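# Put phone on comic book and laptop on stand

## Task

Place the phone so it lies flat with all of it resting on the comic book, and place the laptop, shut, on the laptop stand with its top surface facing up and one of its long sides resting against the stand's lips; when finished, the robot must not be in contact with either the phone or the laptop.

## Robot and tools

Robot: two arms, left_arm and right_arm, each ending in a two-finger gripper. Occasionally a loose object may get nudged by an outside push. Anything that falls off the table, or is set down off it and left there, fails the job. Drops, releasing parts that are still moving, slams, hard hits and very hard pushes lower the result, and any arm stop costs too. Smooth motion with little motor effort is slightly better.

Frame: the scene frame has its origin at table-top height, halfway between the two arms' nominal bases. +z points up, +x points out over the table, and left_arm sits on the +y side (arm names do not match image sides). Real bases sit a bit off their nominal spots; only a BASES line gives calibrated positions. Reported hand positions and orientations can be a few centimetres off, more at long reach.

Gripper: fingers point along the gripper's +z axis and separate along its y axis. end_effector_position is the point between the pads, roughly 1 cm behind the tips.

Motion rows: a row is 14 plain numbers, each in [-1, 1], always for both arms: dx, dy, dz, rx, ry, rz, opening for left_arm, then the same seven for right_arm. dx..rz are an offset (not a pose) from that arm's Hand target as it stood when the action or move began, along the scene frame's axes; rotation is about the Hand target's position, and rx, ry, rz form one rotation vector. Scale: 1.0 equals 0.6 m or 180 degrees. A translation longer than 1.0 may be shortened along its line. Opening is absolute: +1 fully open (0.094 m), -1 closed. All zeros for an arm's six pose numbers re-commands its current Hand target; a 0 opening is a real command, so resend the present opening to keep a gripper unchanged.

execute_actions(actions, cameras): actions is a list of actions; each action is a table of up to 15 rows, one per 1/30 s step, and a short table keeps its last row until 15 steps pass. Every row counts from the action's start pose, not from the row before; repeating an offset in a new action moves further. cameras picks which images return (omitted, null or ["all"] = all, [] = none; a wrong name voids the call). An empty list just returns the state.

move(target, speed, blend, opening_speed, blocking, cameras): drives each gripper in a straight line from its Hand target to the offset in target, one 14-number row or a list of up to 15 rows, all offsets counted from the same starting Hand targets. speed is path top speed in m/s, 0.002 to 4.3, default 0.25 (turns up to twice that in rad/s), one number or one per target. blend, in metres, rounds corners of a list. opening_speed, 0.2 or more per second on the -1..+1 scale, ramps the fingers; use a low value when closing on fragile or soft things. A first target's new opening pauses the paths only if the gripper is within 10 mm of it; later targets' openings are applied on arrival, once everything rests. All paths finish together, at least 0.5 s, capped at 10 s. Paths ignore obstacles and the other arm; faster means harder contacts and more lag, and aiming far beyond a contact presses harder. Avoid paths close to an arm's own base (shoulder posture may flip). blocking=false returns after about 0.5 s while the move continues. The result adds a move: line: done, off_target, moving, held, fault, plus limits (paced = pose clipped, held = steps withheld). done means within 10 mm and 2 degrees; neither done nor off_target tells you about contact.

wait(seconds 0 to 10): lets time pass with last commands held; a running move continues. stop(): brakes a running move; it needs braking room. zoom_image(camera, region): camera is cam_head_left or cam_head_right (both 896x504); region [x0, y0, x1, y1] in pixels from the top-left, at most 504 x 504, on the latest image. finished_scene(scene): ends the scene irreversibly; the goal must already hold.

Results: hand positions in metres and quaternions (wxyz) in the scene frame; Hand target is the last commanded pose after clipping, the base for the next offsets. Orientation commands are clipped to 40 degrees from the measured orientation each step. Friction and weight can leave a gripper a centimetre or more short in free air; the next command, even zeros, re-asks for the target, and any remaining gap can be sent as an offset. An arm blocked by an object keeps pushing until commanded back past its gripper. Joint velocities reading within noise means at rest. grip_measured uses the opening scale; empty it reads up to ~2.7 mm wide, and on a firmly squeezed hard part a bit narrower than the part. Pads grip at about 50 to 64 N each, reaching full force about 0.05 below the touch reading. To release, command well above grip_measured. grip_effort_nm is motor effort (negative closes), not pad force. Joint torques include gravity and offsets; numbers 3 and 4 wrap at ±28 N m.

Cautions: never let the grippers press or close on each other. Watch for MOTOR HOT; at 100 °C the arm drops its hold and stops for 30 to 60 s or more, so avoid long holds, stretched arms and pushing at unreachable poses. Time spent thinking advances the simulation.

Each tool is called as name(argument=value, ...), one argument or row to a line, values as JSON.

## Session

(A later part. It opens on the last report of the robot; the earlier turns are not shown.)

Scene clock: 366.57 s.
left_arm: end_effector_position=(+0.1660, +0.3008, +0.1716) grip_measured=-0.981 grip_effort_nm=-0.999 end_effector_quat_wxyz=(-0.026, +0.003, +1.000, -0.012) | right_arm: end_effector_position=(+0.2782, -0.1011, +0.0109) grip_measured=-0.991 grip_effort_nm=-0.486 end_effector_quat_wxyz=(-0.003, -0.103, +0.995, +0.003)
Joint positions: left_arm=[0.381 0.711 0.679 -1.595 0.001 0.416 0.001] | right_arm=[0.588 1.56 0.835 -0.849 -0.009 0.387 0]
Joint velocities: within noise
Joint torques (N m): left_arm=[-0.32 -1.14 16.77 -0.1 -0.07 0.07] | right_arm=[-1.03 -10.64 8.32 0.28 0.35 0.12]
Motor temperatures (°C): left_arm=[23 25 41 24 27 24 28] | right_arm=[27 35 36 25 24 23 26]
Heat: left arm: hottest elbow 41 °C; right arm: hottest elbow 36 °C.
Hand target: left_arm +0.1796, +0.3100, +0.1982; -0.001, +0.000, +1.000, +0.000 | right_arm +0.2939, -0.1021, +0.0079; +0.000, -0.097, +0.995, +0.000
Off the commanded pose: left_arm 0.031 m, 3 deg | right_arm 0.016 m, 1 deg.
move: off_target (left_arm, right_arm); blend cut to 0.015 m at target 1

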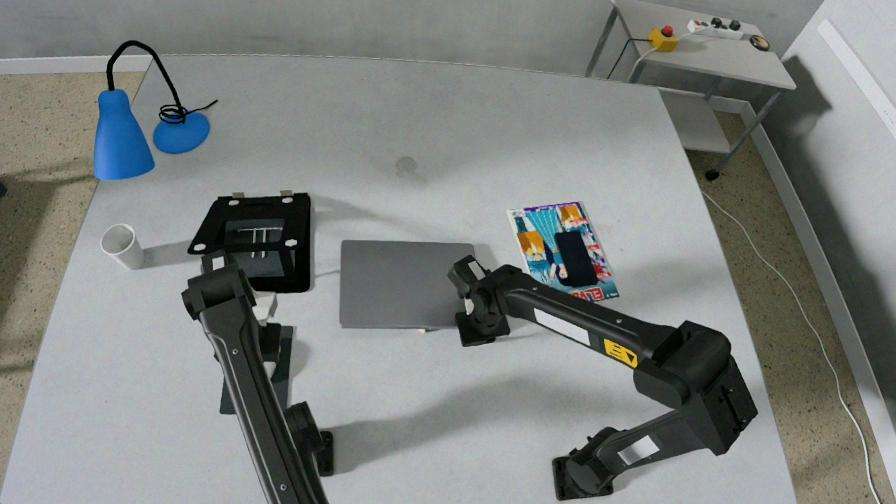

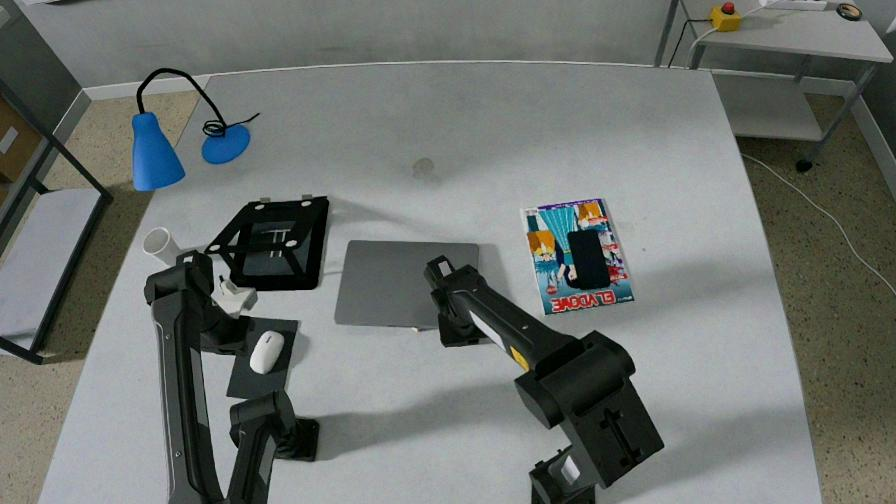

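move(
  target=[
    [0,0,0,0,0,0,-1,-0.05,-0.033,0,0,0,0,-1],
    [0,0,0,0,0,0,-1,-0.05,-0.033,0.25,0,0,0,-1],
    [0,0,0,0,0,0,-1,0.453,0.225,0.25,0,0,-0.061,1],
  ],
  speed=0.2,
  blend=[0.01,0.03,0],
)

zoom_image(
  camera="cam_head_left",
  region=[320, 220, 500, 350],
)

zoom_image(
  camera="cam_head_right",
  region=[320, 220, 500, 350],
)

Scene clock: 429.40 s.
left_arm: end_effector_position=(+0.1660, +0.3008, +0.1716) grip_measured=-0.981 grip_effort_nm=-0.994 end_effector_quat_wxyz=(-0.026, +0.003, +1.000, -0.012) | right_arm: end_effector_position=(+0.5489, +0.0327, +0.1579) grip_measured=+0.998 grip_effort_nm=0.066 end_effector_quat_wxyz=(-0.007, -0.010, +1.000, -0.003)
Joint positions: left_arm=[0.381 0.711 0.679 -1.595 0.001 0.416 0.001] | right_arm=[0.53 2.176 2.177 -1.587 -0.001 0.515 0.094]
Joint velocities: within noise
Joint torques (N m): left_arm=[0.15 -2.14 16.94 -0.25 -0.05 0.06] | right_arm=[-0.44 -23.59 12.82 -0.25 0.11 0.21]
Motor temperatures (°C): left_arm=[23 25 45 24 27 24 29] | right_arm=[27 33 36 25 24 23 26]
Heat: left arm: hottest elbow 45 °C; right arm: hottest elbow 36 °C.
Hand target: left_arm +0.1796, +0.3100, +0.1982; -0.001, +0.000, +1.000, +0.000 | right_arm +0.5656, +0.0330, +0.1581; +0.000, -0.001, +1.000, +0.000
Off the commanded pose: left_arm 0.031 m, 3 deg | right_arm 0.017 m, 1 deg.
move: off_target (left_arm, right_arm); target 3's new opening was sent with right_arm's hand 0.017 m and 1 deg from that target

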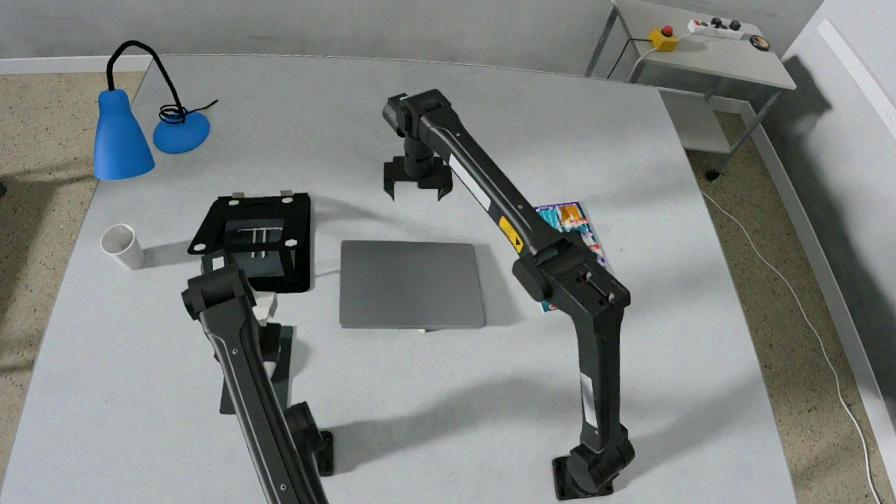

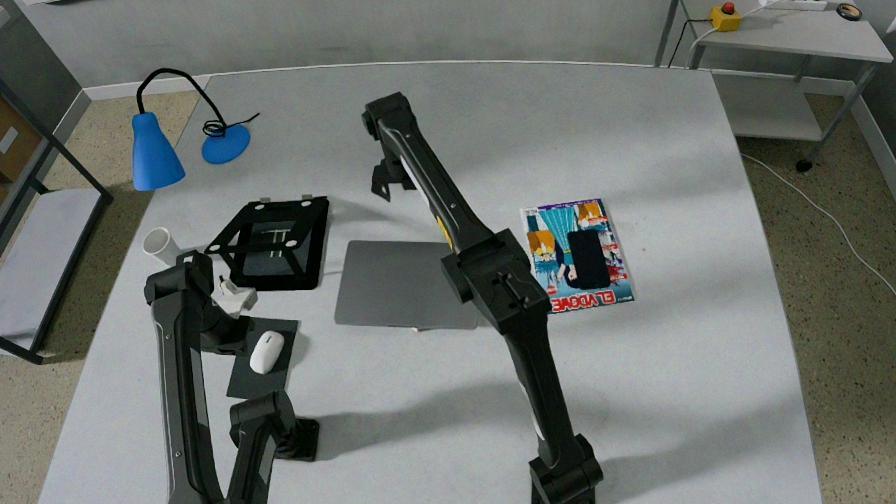

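Scaled by 2.800.

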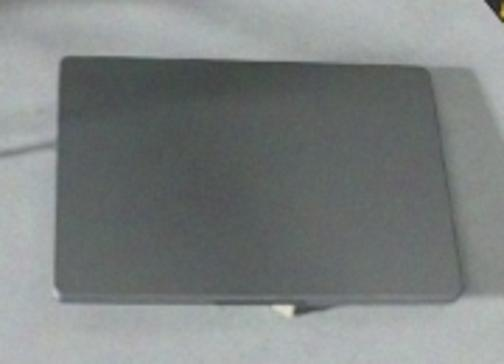

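Scaled by 2.800.

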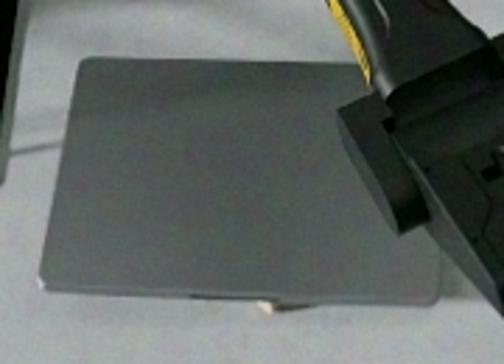

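move(
  target=[
    [0,0,0,0,0,0,-1,0,0,-0.25,0,0,0,1],
    [0,0,0,0,0,0,-1,-0.318,0,-0.25,0,0,0,1],
  ],
  speed=[0.12,0.06],
)

zoom_image(
  camera="cam_head_left",
  region=[320, 250, 500, 400],
)

Scene clock: 440.40 s.
left_arm: end_effector_position=(+0.1660, +0.3008, +0.1716) grip_measured=-0.981 grip_effort_nm=-0.994 end_effector_quat_wxyz=(-0.026, +0.003, +1.000, -0.012) | right_arm: end_effector_position=(+0.3905, +0.0312, +0.0143) grip_measured=+0.999 grip_effort_nm=0.051 end_effector_quat_wxyz=(+0.009, +0.009, +1.000, +0.004)
Joint positions: left_arm=[0.381 0.711 0.679 -1.595 0.001 0.416 0.001] | right_arm=[0.68 1.913 1.348 -0.986 0.006 0.703 0.094]
Joint velocities: within noise
Joint torques (N m): left_arm=[-0.38 -1.38 17.1 0.05 -0.09 0.11] | right_arm=[1.73 -21.25 5.15 0.18 -0.11 0.14]
Motor temperatures (°C): left_arm=[23 25 45 24 27 24 29] | right_arm=[27 35 36 25 24 23 25]
Heat: left arm: hottest elbow 45 °C; right arm: hottest elbow 36 °C.
Hand target: left_arm +0.1796, +0.3100, +0.1982; -0.001, +0.000, +1.000, +0.000 | right_arm +0.3748, +0.0329, +0.0081; +0.000, -0.001, +1.000, +0.000
Off the commanded pose: left_arm 0.031 m, 3 deg | right_arm 0.017 m, 2 deg.
move: off_target (left_arm, right_arm)

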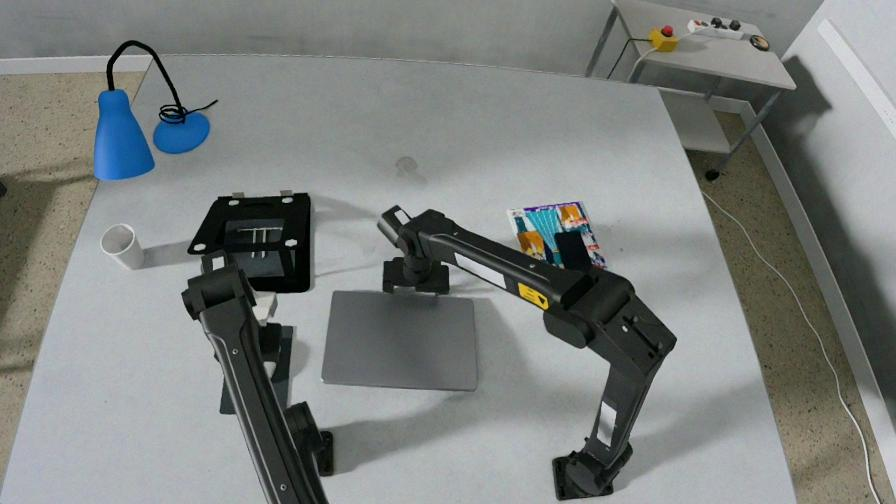

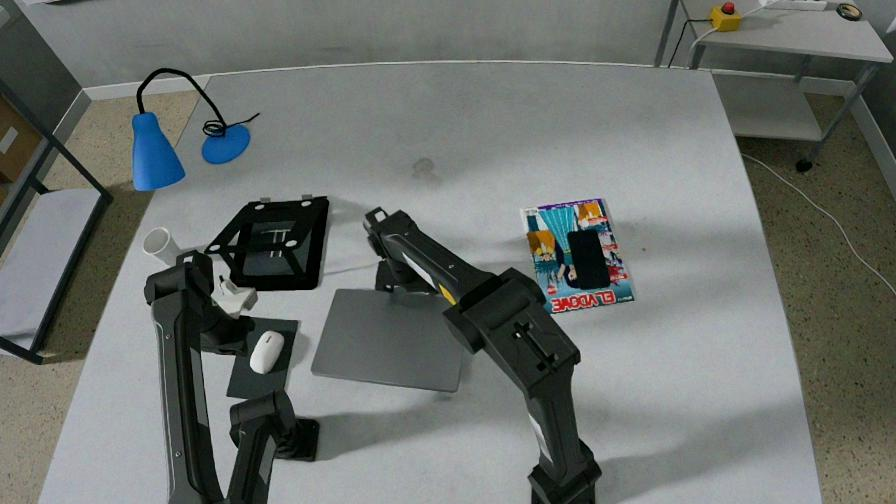

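Scaled by 2.800.

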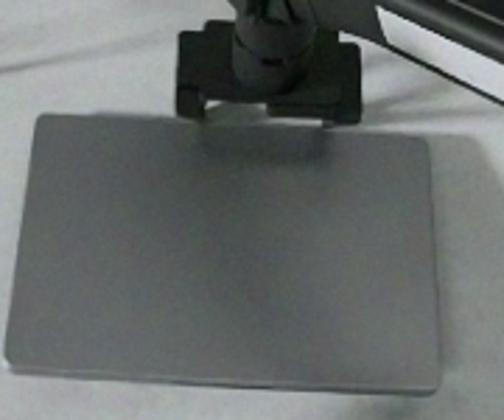

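move(
  target=[
    [0,0,0,0,0,0,-1,0.1,0,0,0,0,0,1],
    [0,0,0,0,0,0,-1,0.1,0,0.25,0,0,0,1],
    [0.15,-0.108,-0.113,0,0,-0.5,-1,-0.175,-0.605,0.317,0,0,0,0],
  ],
  speed=[0.1,0.15,0.25],
)

zoom_image(
  camera="cam_head_left",
  region=[220, 250, 500, 410],
)

Scene clock: 469.67 s.
left_arm: end_effector_position=(+0.2567, +0.2481, +0.1230) grip_measured=-0.981 grip_effort_nm=-0.994 end_effector_quat_wxyz=(-0.011, +0.699, +0.715, -0.009) | right_arm: end_effector_position=(+0.2778, -0.3273, +0.1999) grip_measured=+0.002 grip_effort_nm=-0.081 end_effector_quat_wxyz=(+0.005, -0.003, +1.000, -0.001)
Joint positions: left_arm=[-0.005 0.985 0.679 -1.294 -0.003 1.573 0.001] | right_arm=[-0.062 1.144 0.993 -1.409 0.001 -0.062 0.047]
Joint velocities: within noise
Joint torques (N m): left_arm=[-2.37 -4.66 12.36 0.58 0.11 0.13] | right_arm=[-0.26 -9.82 7.24 -0.18 0 0.1]
Motor temperatures (°C): left_arm=[23 25 45 24 26 24 29] | right_arm=[27 37 35 25 24 23 25]
Heat: left arm: hottest elbow 45 °C; right arm: hottest shoulder 37 °C.
Hand target: left_arm +0.2695, +0.2452, +0.1304; -0.001, +0.707, +0.707, +0.001 | right_arm +0.2700, -0.3301, +0.1981; +0.000, -0.001, +1.000, +0.000
Off the commanded pose: left_arm 0.015 m, 2 deg | right_arm 0.009 m, 1 deg.
move: off_target (left_arm)

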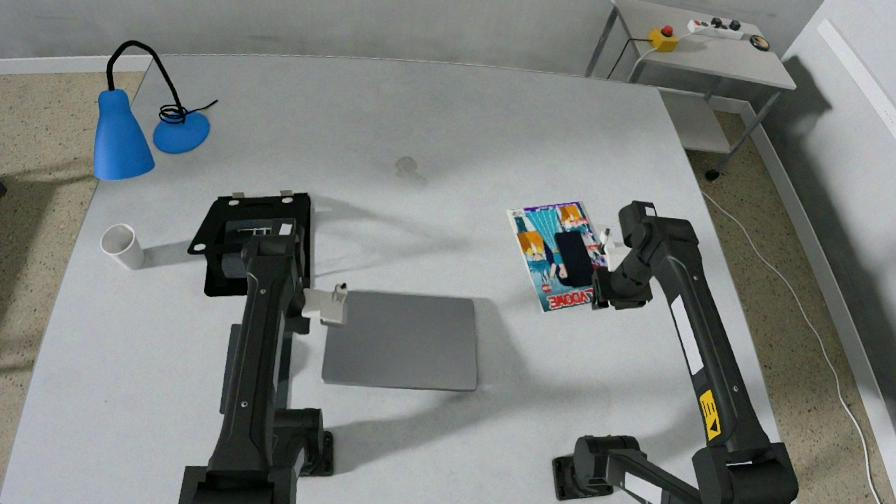

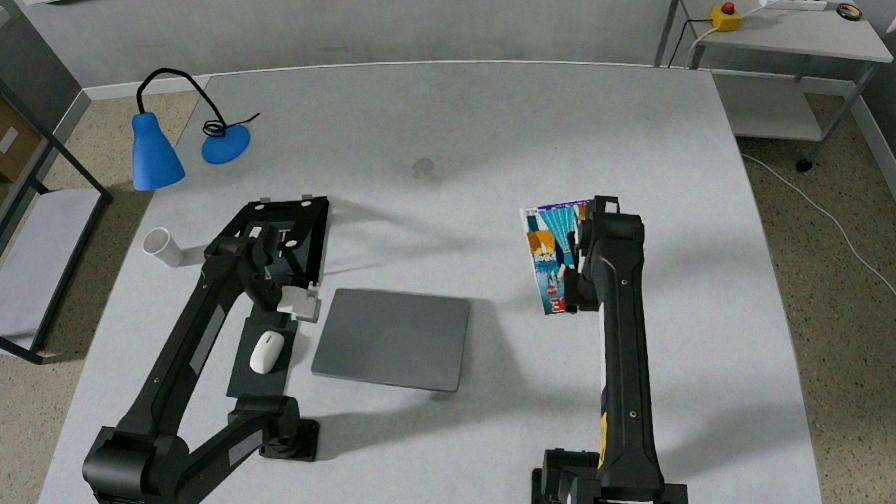

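Scaled by 1.800.

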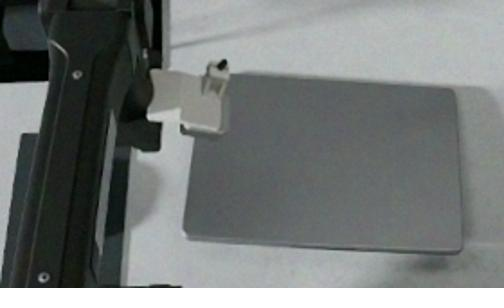

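move(
  target=[
    [0,0,0,0,0,0,1,0,0,0,0,0,0,0],
    [0,0,-0.204,0,0,0,1,0,0,0,0,0,0,0],
    [0,-0.25,-0.204,0,0,0,1,0,0,0,0,0,0,0],
  ],
  speed=[0.1,0.12,0.06],
)

zoom_image(
  camera="cam_head_left",
  region=[300, 250, 580, 410],
)

zoom_image(
  camera="cam_head_right",
  region=[280, 250, 560, 410],
)

Scene clock: 479.43 s.
left_arm: end_effector_position=(+0.2594, +0.1208, +0.0100) grip_measured=+0.998 grip_effort_nm=0.120 end_effector_quat_wxyz=(-0.014, +0.693, +0.721, +0.011) | right_arm: end_effector_position=(+0.2777, -0.3273, +0.1999) grip_measured=+0.001 grip_effort_nm=-0.081 end_effector_quat_wxyz=(+0.005, -0.003, +1.000, -0.001)
Joint positions: left_arm=[-0.535 1.29 0.551 -0.853 -0.028 1.025 0.094] | right_arm=[-0.062 1.144 0.993 -1.409 0.001 -0.062 0.047]
Joint velocities: within noise
Joint torques (N m): left_arm=[-4.95 -4.37 11.25 1.32 1.05 -0.02] | right_arm=[-0.26 -9.82 7.21 -0.17 0 0.09]
Motor temperatures (°C): left_arm=[23 25 43 24 27 24 29] | right_arm=[27 36 35 25 24 23 25]
Heat: left arm: hottest elbow 43 °C; right arm: hottest shoulder 36 °C.
Hand target: left_arm +0.2696, +0.0952, +0.0080; -0.001, +0.707, +0.707, +0.001 | right_arm +0.2699, -0.3300, +0.1981; +0.000, -0.001, +1.000, +0.000
Off the commanded pose: left_arm 0.028 m, 3 deg | right_arm 0.008 m, 1 deg.
move: off_target (left_arm)

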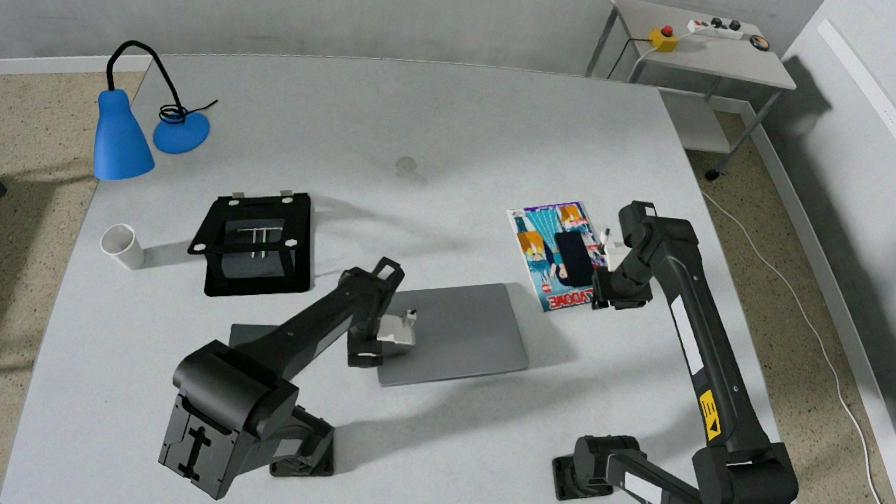

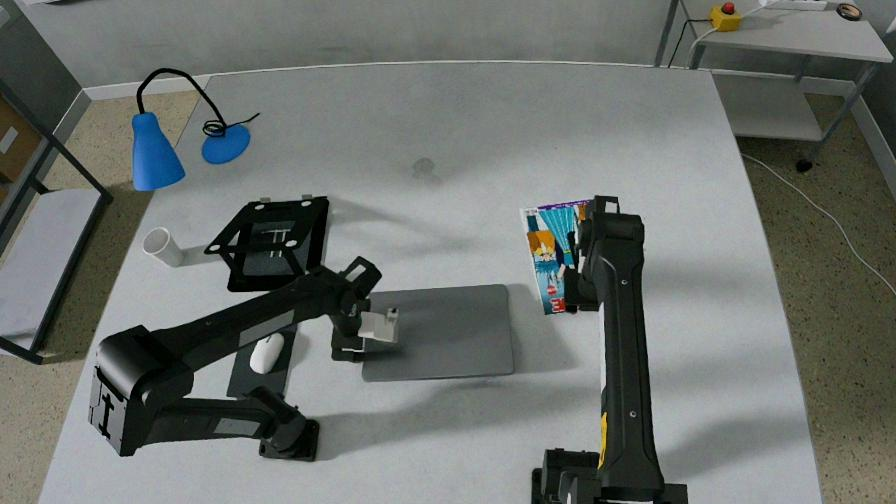

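Scaled by 1.800.

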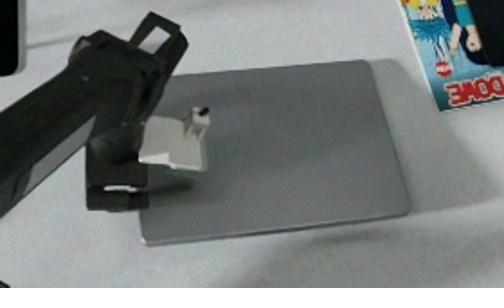

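Scaled by 1.800.

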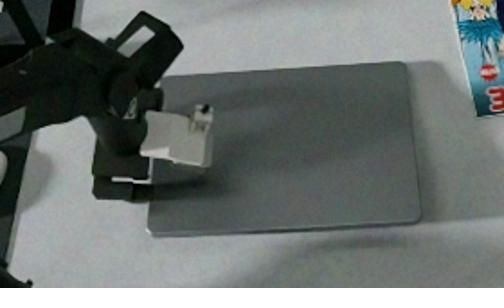

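move(
  target=[
    [0,0,0,0,0,0,1,0.017,0.08,-0.12,0,0,0.5,1],
    [0,0,0,0,0,0,1,0.017,0.08,-0.317,0,0,0.5,1],
    [0,0,0,0,0,0,1,0.017,0.25,-0.317,0,0,0.5,1],
  ],
  speed=[0.2,0.12,0.05],
)

zoom_image(
  camera="cam_head_left",
  region=[340, 250, 620, 410],
)

zoom_image(
  camera="cam_head_right",
  region=[310, 250, 590, 410],
)

Scene clock: 496.07 s.
left_arm: end_effector_position=(+0.2603, +0.1209, +0.0101) grip_measured=+0.998 grip_effort_nm=0.120 end_effector_quat_wxyz=(-0.014, +0.699, +0.715, +0.012) | right_arm: end_effector_position=(+0.2663, -0.2221, +0.0108) grip_measured=+0.999 grip_effort_nm=0.032 end_effector_quat_wxyz=(+0.024, +0.726, -0.687, +0.021)
Joint positions: left_arm=[-0.536 1.292 0.553 -0.853 -0.032 1.041 0.094] | right_arm=[0.317 1.42 0.675 -0.848 0.06 -1.302 0.094]
Joint velocities: within noise
Joint torques (N m): left_arm=[-4.78 -4.31 10.88 1.25 1.24 -0.17] | right_arm=[5.95 -6.48 9.65 0.69 -2.13 1.21]
Motor temperatures (°C): left_arm=[23 25 41 24 28 24 28] | right_arm=[27 34 35 25 24 23 25]
Heat: left arm: hottest elbow 41 °C; right arm: hottest elbow 35 °C.
Hand target: left_arm +0.2696, +0.0951, +0.0081; -0.001, +0.707, +0.707, +0.001 | right_arm +0.2801, -0.1801, +0.0079; +0.000, +0.708, -0.706, +0.000
Off the commanded pose: left_arm 0.027 m, 2 deg | right_arm 0.044 m, 5 deg.
move: off_target (left_arm, right_arm)

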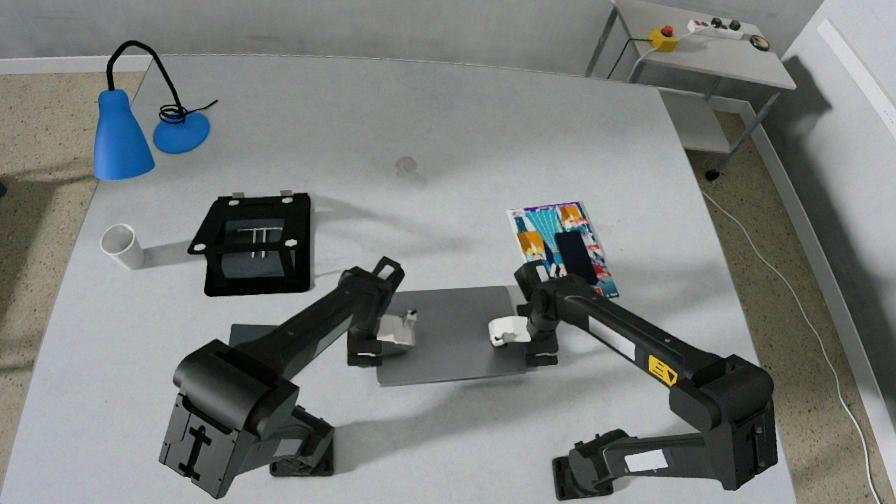

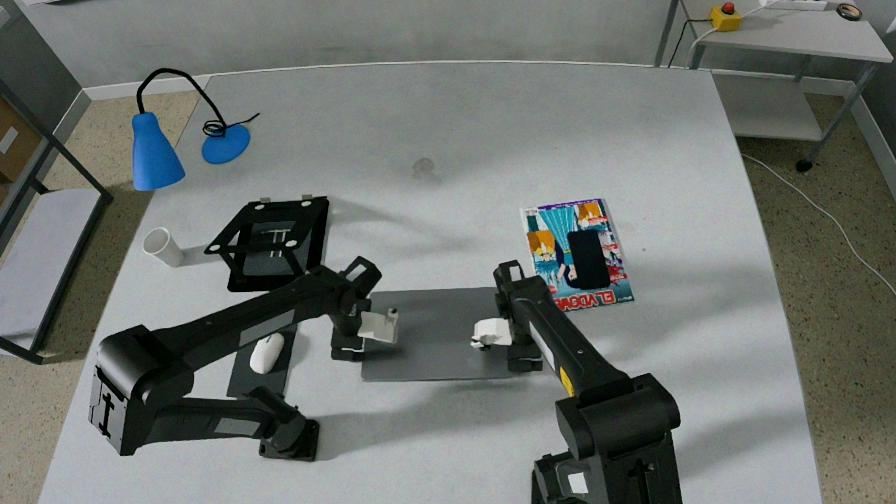

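Scaled by 1.800.

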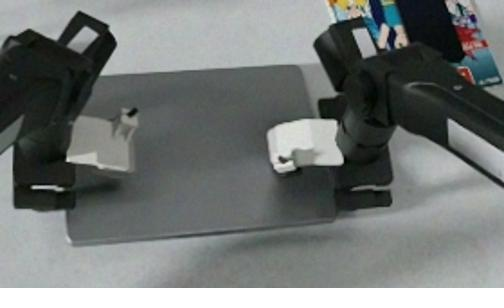

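Scaled by 1.800.

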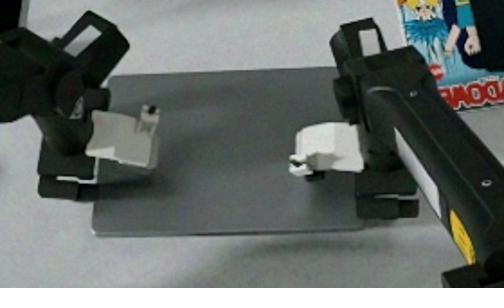

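move(
  target=[
    [0,0.09,0,0,0,0,1,0,-0.14,0,0,0,0,1],
    [0,0.12,0.12,0,0,0,1,0,-0.16,0.12,0,0,0,1],
    [0.009,0.25,0.203,-0.217,0.217,0.465,0,-0.008,-0.25,0.203,0.216,0.217,-0.465,0],
  ],
  speed=[0.1,0.2,0.25],
)

zoom_image(
  camera="cam_head_left",
  region=[360, 270, 540, 400],
)

zoom_image(
  camera="cam_head_right",
  region=[350, 270, 530, 400],
)

Scene clock: 523.57 s.
left_arm: end_effector_position=(+0.2592, +0.2340, +0.1192) grip_measured=+0.003 grip_effort_nm=-0.081 end_effector_quat_wxyz=(-0.013, +0.006, +0.904, -0.427) | right_arm: end_effector_position=(+0.2665, -0.3227, +0.1266) grip_measured=+0.002 grip_effort_nm=-0.085 end_effector_quat_wxyz=(-0.002, -0.010, +0.907, +0.421)
Joint positions: left_arm=[0.461 1.318 0.695 -1.497 0.731 0.718 0.047] | right_arm=[-0.457 1.46 0.872 -1.472 -0.751 -0.67 0.047]
Joint velocities: within noise
Joint torques (N m): left_arm=[0.26 -7.06 12.16 -1.07 0.49 0.01] | right_arm=[-0.32 -9.88 8.39 -1.01 -0.43 0.17]
Motor temperatures (°C): left_arm=[23 25 37 24 29 24 28] | right_arm=[27 33 37 25 29 24 25]
Heat: left arm: hottest elbow 37 °C; right arm: hottest elbow 37 °C.
Hand target: left_arm +0.2749, +0.2451, +0.1299; -0.001, +0.000, +0.906, -0.423 | right_arm +0.2753, -0.3302, +0.1297; -0.001, -0.001, +0.907, +0.422
Off the commanded pose: left_arm 0.022 m, 2 deg | right_arm 0.012 m, 1 deg.
move: off_target (left_arm, right_arm); target 3's new opening was sent with left_arm's hand 0.022 m and 2 deg from that target

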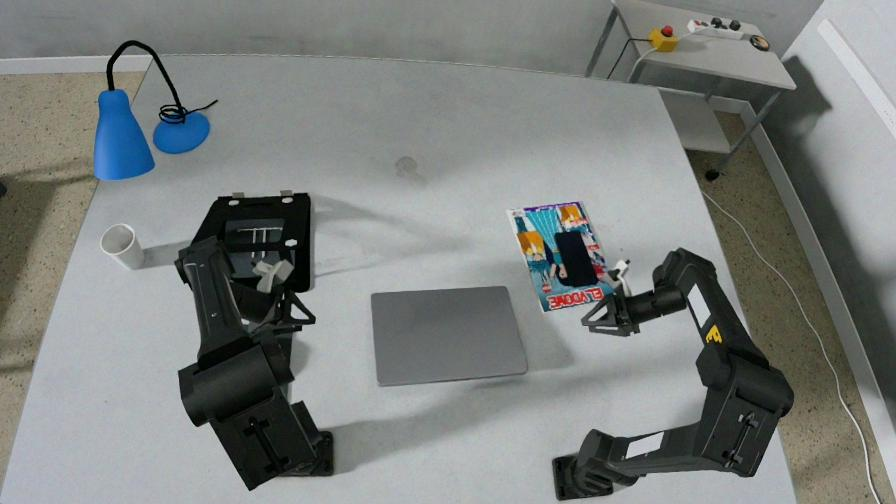

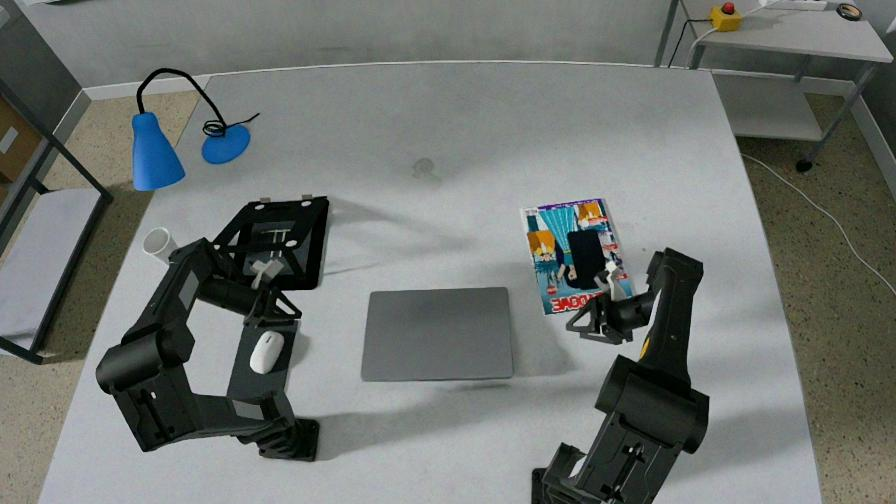

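Scaled by 2.800.

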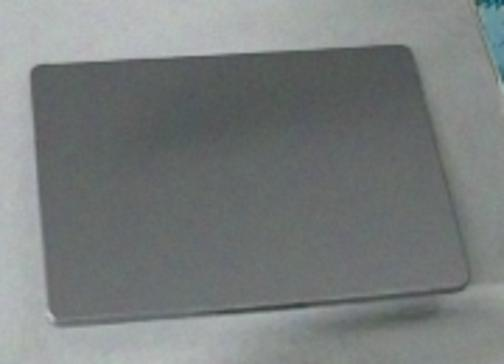

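Scaled by 2.800.

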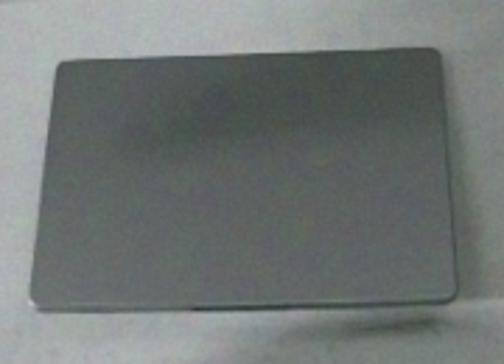

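zoom_image(
  camera="cam_head_left",
  region=[370, 355, 450, 395],
)

zoom_image(
  camera="cam_head_left",
  region=[450, 350, 540, 395],
)

zoom_image(
  camera="cam_head_right",
  region=[440, 350, 530, 395],
)

Scaled by 6.300.

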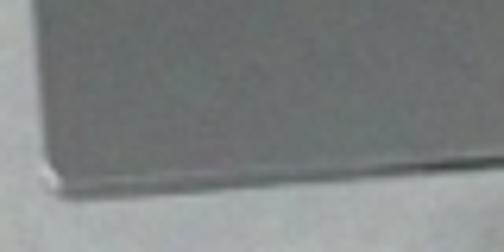

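Scaled by 5.600.

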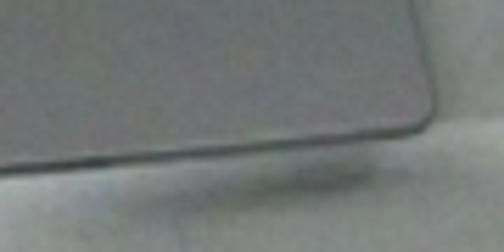

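Scaled by 5.600.

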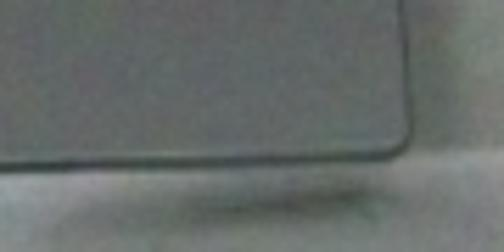

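move(
  target=[-0.005,-0.2,-0.15,0,0,0.028,0,0.038,0.18,-0.15,0,0,0.028,0],
  speed=0.12,
)

zoom_image(
  camera="cam_head_left",
  region=[340, 270, 580, 400],
)

zoom_image(
  camera="cam_head_right",
  region=[320, 270, 560, 400],
)

Scene clock: 544.67 s.
left_arm: end_effector_position=(+0.2744, +0.1287, +0.0392) grip_measured=+0.002 grip_effort_nm=-0.085 end_effector_quat_wxyz=(+0.014, -0.046, +0.904, -0.424) | right_arm: end_effector_position=(+0.3039, -0.2267, +0.0486) grip_measured=+0.001 grip_effort_nm=-0.081 end_effector_quat_wxyz=(-0.006, -0.045, +0.907, +0.419)
Joint positions: left_arm=[0.048 1.296 0.433 -0.7 0.876 -0.029 0.047] | right_arm=[-0.143 1.59 0.784 -0.995 -0.841 -0.34 0.047]
Joint velocities: within noise
Joint torques (N m): left_arm=[-2.02 -8.29 6.02 0.64 0.42 -0.01] | right_arm=[1.26 -11.05 4.57 0.12 -0.5 0.12]
Motor temperatures (°C): left_arm=[23 25 37 24 28 24 28] | right_arm=[27 33 37 25 26 24 25]
Heat: left arm: hottest elbow 37 °C; right arm: hottest elbow 37 °C.
Hand target: left_arm +0.2719, +0.1252, +0.0399; +0.018, -0.040, +0.905, -0.422 | right_arm +0.2981, -0.2220, +0.0398; -0.019, -0.041, +0.906, +0.422
Off the commanded pose: left_arm 0.004 m, 1 deg | right_arm 0.011 m, 2 deg.
move: off_target (right_arm)

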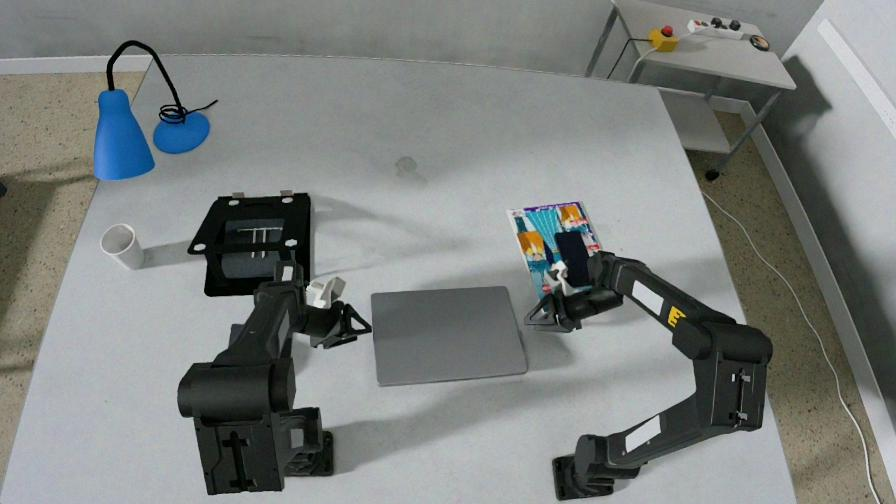

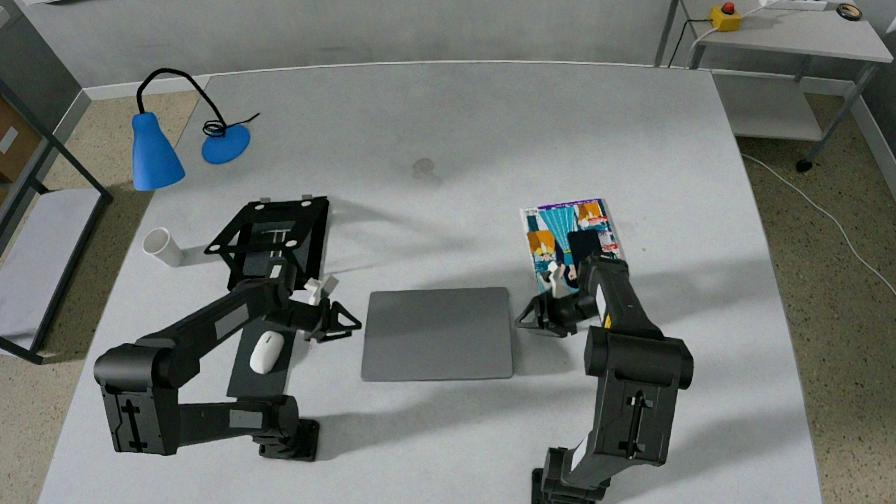

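Scaled by 2.100.

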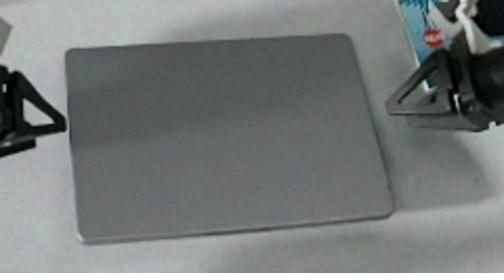

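Scaled by 2.100.

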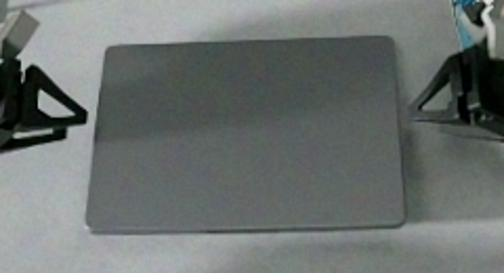

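move(
  target=[0,0,-0.02,0,0,0,0,-0.008,0,-0.03,0,0,0,0],
  speed=0.06,
)

zoom_image(
  camera="cam_head_right",
  region=[320, 270, 560, 400],
)

Scene clock: 550.93 s.
left_arm: end_effector_position=(+0.2765, +0.1290, +0.0327) grip_measured=+0.002 grip_effort_nm=-0.085 end_effector_quat_wxyz=(+0.025, -0.041, +0.905, -0.423) | right_arm: end_effector_position=(+0.2993, -0.2260, +0.0306) grip_measured=+0.001 grip_effort_nm=-0.081 end_effector_quat_wxyz=(-0.007, -0.044, +0.907, +0.419)
Joint positions: left_arm=[0.048 1.311 0.42 -0.646 0.875 -0.03 0.047] | right_arm=[-0.143 1.624 0.757 -0.937 -0.841 -0.34 0.047]
Joint velocities: within noise
Joint torques (N m): left_arm=[-3.08 -6.3 5.75 0.68 0.34 -0.02] | right_arm=[1.14 -11.05 4.36 0.13 -0.49 0.14]
Motor temperatures (°C): left_arm=[23 25 37 24 28 24 28] | right_arm=[27 33 37 25 26 24 25]
Heat: left arm: hottest elbow 37 °C; right arm: hottest elbow 37 °C.
Hand target: left_arm +0.2719, +0.1252, +0.0278; +0.018, -0.040, +0.905, -0.422 | right_arm +0.2933, -0.2221, +0.0217; -0.019, -0.041, +0.906, +0.422
Off the commanded pose: left_arm 0.008 m, 1 deg | right_arm 0.011 m, 2 deg.
move: off_target (right_arm)

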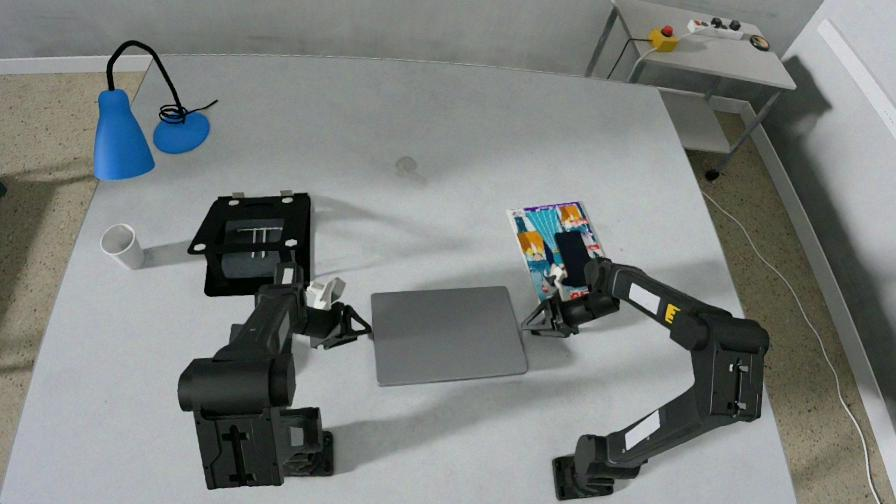

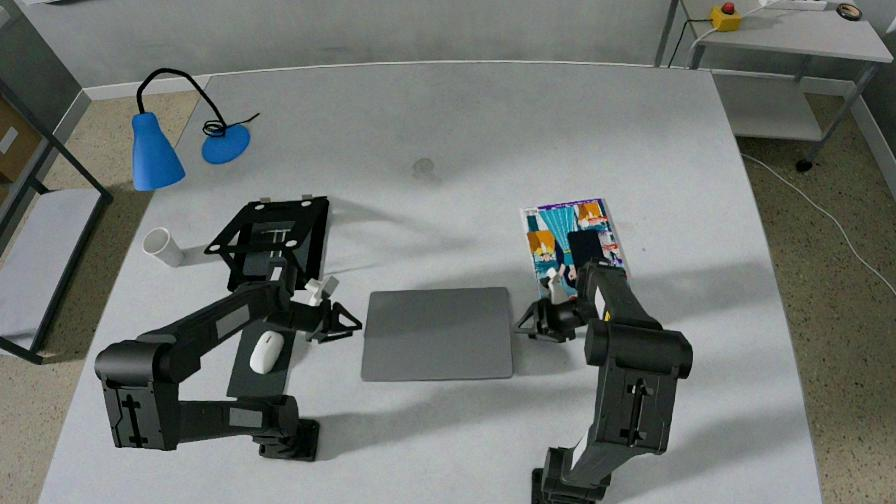

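Scaled by 2.100.

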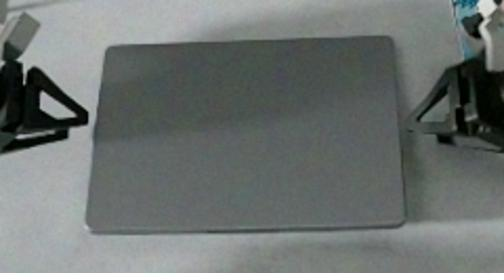

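move(
  target=[-0.005,-0.07,-0.008,0,0,0,0,-0.008,0.073,-0.005,0,0,0,0],
  speed=0.03,
)

zoom_image(
  camera="cam_head_right",
  region=[320, 270, 560, 400],
)

zoom_image(
  camera="cam_head_left",
  region=[340, 270, 580, 400],
)

Scene clock: 556.70 s.
left_arm: end_effector_position=(+0.2748, +0.0864, +0.0252) grip_measured=+0.002 grip_effort_nm=-0.076 end_effector_quat_wxyz=(+0.019, -0.045, +0.904, -0.425) | right_arm: end_effector_position=(+0.3009, -0.1844, +0.0277) grip_measured=+0.001 grip_effort_nm=-0.056 end_effector_quat_wxyz=(-0.005, -0.040, +0.904, +0.425)
Joint positions: left_arm=[-0.132 1.307 0.375 -0.407 0.855 -0.308 0.047] | right_arm=[-0.025 1.604 0.718 -0.777 -0.875 -0.15 0.047]
Joint velocities: within noise
Joint torques (N m): left_arm=[-2.67 -7.88 5.57 1.24 0.21 -0.02] | right_arm=[1.96 -12.16 3.4 0.43 -0.17 0.17]
Motor temperatures (°C): left_arm=[23 25 36 24 28 24 28] | right_arm=[27 33 36 25 26 24 25]
Heat: left arm: hottest elbow 36 °C; right arm: hottest elbow 36 °C.
Hand target: left_arm +0.2688, +0.0832, +0.0230; +0.018, -0.040, +0.905, -0.422 | right_arm +0.2885, -0.1783, +0.0188; -0.019, -0.041, +0.906, +0.422
Off the commanded pose: left_arm 0.007 m, 1 deg | right_arm 0.016 m, 2 deg.
move: off_target (right_arm)

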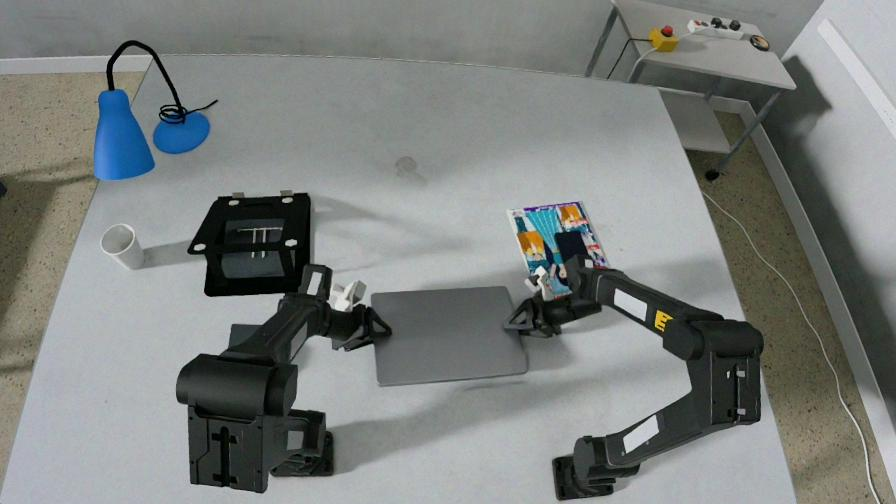

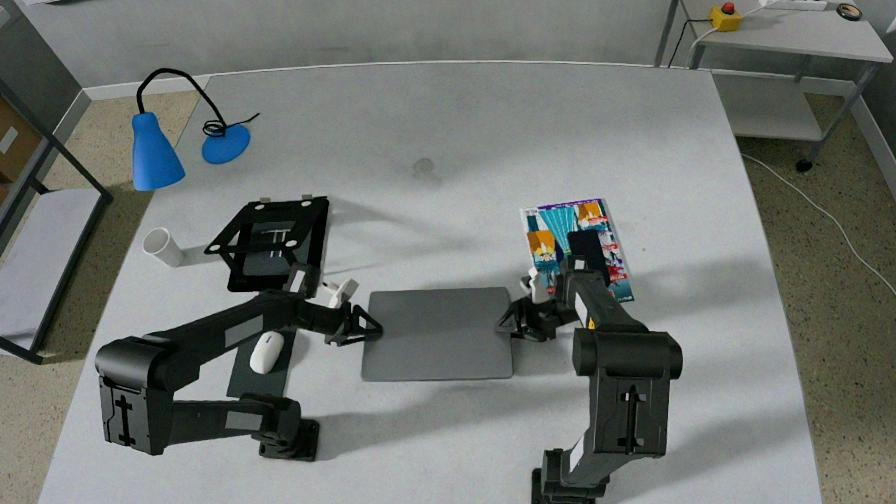

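Scaled by 2.100.

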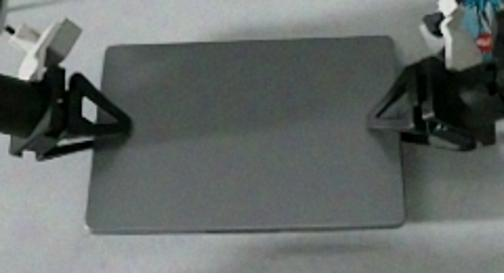

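Scaled by 2.100.

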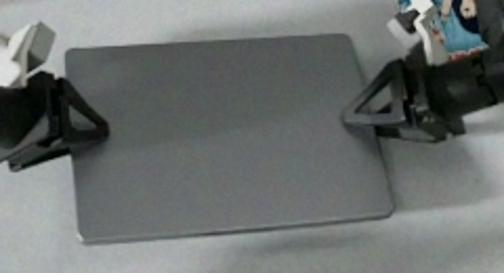

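move(
  target=[0,-0.01,0,0,0,0,0,0,0.01,0,0,0,0,0],
  speed=0.03,
  cameras=[],
)

move(
  target=[0,0,0,0,0,0,-0.9,0,0,0,0,0,0,-0.9],
  opening_speed=0.25,
)

zoom_image(
  camera="cam_head_right",
  region=[320, 270, 560, 400],
)

zoom_image(
  camera="cam_head_left",
  region=[340, 270, 580, 400],
)

Scene clock: 564.23 s.
left_arm: end_effector_position=(+0.2759, +0.0804, +0.0254) grip_measured=+0.002 grip_effort_nm=-0.071 end_effector_quat_wxyz=(+0.020, -0.044, +0.904, -0.424) | right_arm: end_effector_position=(+0.3013, -0.1784, +0.0277) grip_measured=+0.001 grip_effort_nm=-0.051 end_effector_quat_wxyz=(-0.005, -0.040, +0.904, +0.425)
Joint positions: left_arm=[-0.158 1.306 0.372 -0.375 0.847 -0.345 0.047] | right_arm=[-0.007 1.6 0.715 -0.754 -0.876 -0.122 0.047]
Joint velocities: within noise
Joint torques (N m): left_arm=[-3.08 -8.23 5.48 1.16 0.21 -0.02] | right_arm=[1.61 -11.99 3.38 0.54 -0.17 0.19]
Motor temperatures (°C): left_arm=[23 25 35 24 27 23 28] | right_arm=[27 33 35 25 26 24 25]
Heat: left arm: hottest elbow 35 °C; right arm: hottest elbow 35 °C.
Hand target: left_arm +0.2689, +0.0771, +0.0231; +0.018, -0.040, +0.905, -0.422 | right_arm +0.2885, -0.1723, +0.0187; -0.019, -0.041, +0.906, +0.422
Off the commanded pose: left_arm 0.008 m, 1 deg | right_arm 0.017 m, 2 deg.
move: off_target (right_arm)
No camera images: "cameras" was empty.

Scene clock: 568.03 s.
left_arm: end_effector_position=(+0.2734, +0.0796, +0.0251) grip_measured=-0.275 grip_effort_nm=-1.009 end_effector_quat_wxyz=(+0.013, -0.055, +0.904, -0.425) | right_arm: end_effector_position=(+0.2984, -0.1753, +0.0267) grip_measured=-0.345 grip_effort_nm=-1.038 end_effector_quat_wxyz=(-0.013, -0.030, +0.904, +0.426)
Joint positions: left_arm=[-0.162 1.302 0.368 -0.375 0.848 -0.374 0.034] | right_arm=[0.001 1.6 0.708 -0.748 -0.879 -0.093 0.031]
Joint velocities: within noise
Joint torques (N m): left_arm=[-1.96 -7.53 5.67 1.24 0.16 0.21] | right_arm=[1.32 -11.93 3.77 0.32 -0.09 -0.08]
Motor temperatures (°C): left_arm=[23 25 35 24 27 24 28] | right_arm=[27 33 35 25 26 24 25]
Heat: left arm: hottest elbow 35 °C; right arm: hottest elbow 35 °C.
Hand target: left_arm +0.2690, +0.0772, +0.0231; +0.018, -0.039, +0.905, -0.422 | right_arm +0.2885, -0.1723, +0.0187; -0.019, -0.041, +0.906, +0.422
Off the commanded pose: left_arm 0.005 m, 2 deg | right_arm 0.013 m, 2 deg.
move: off_target (right_arm)

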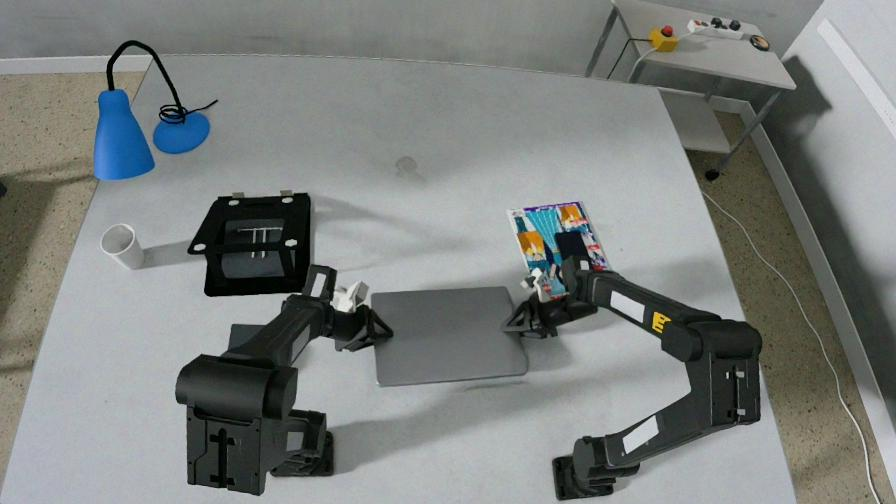

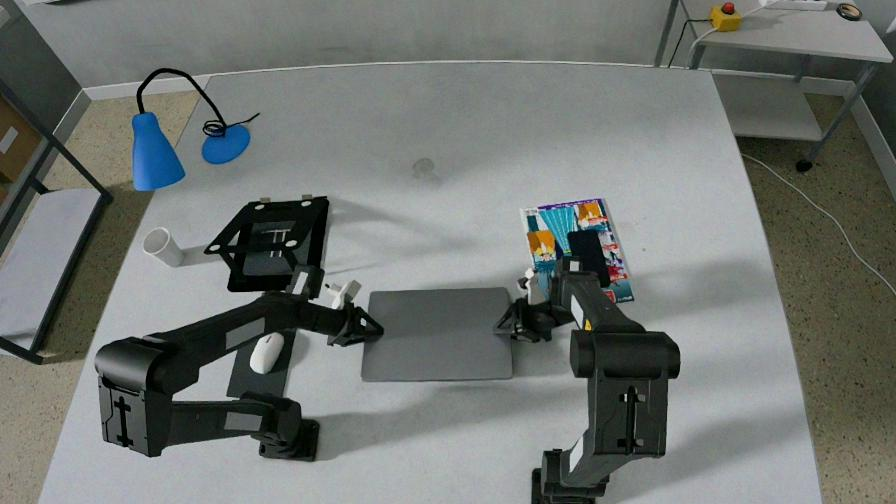

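Scaled by 2.100.

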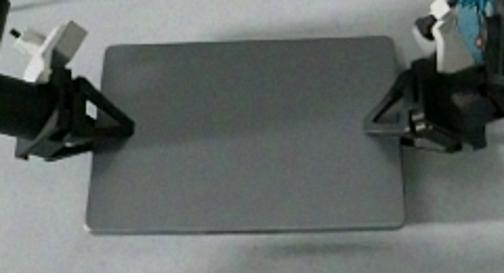

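Scaled by 2.100.

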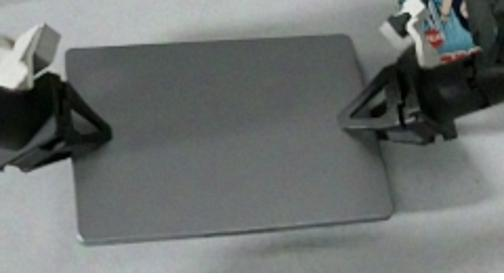

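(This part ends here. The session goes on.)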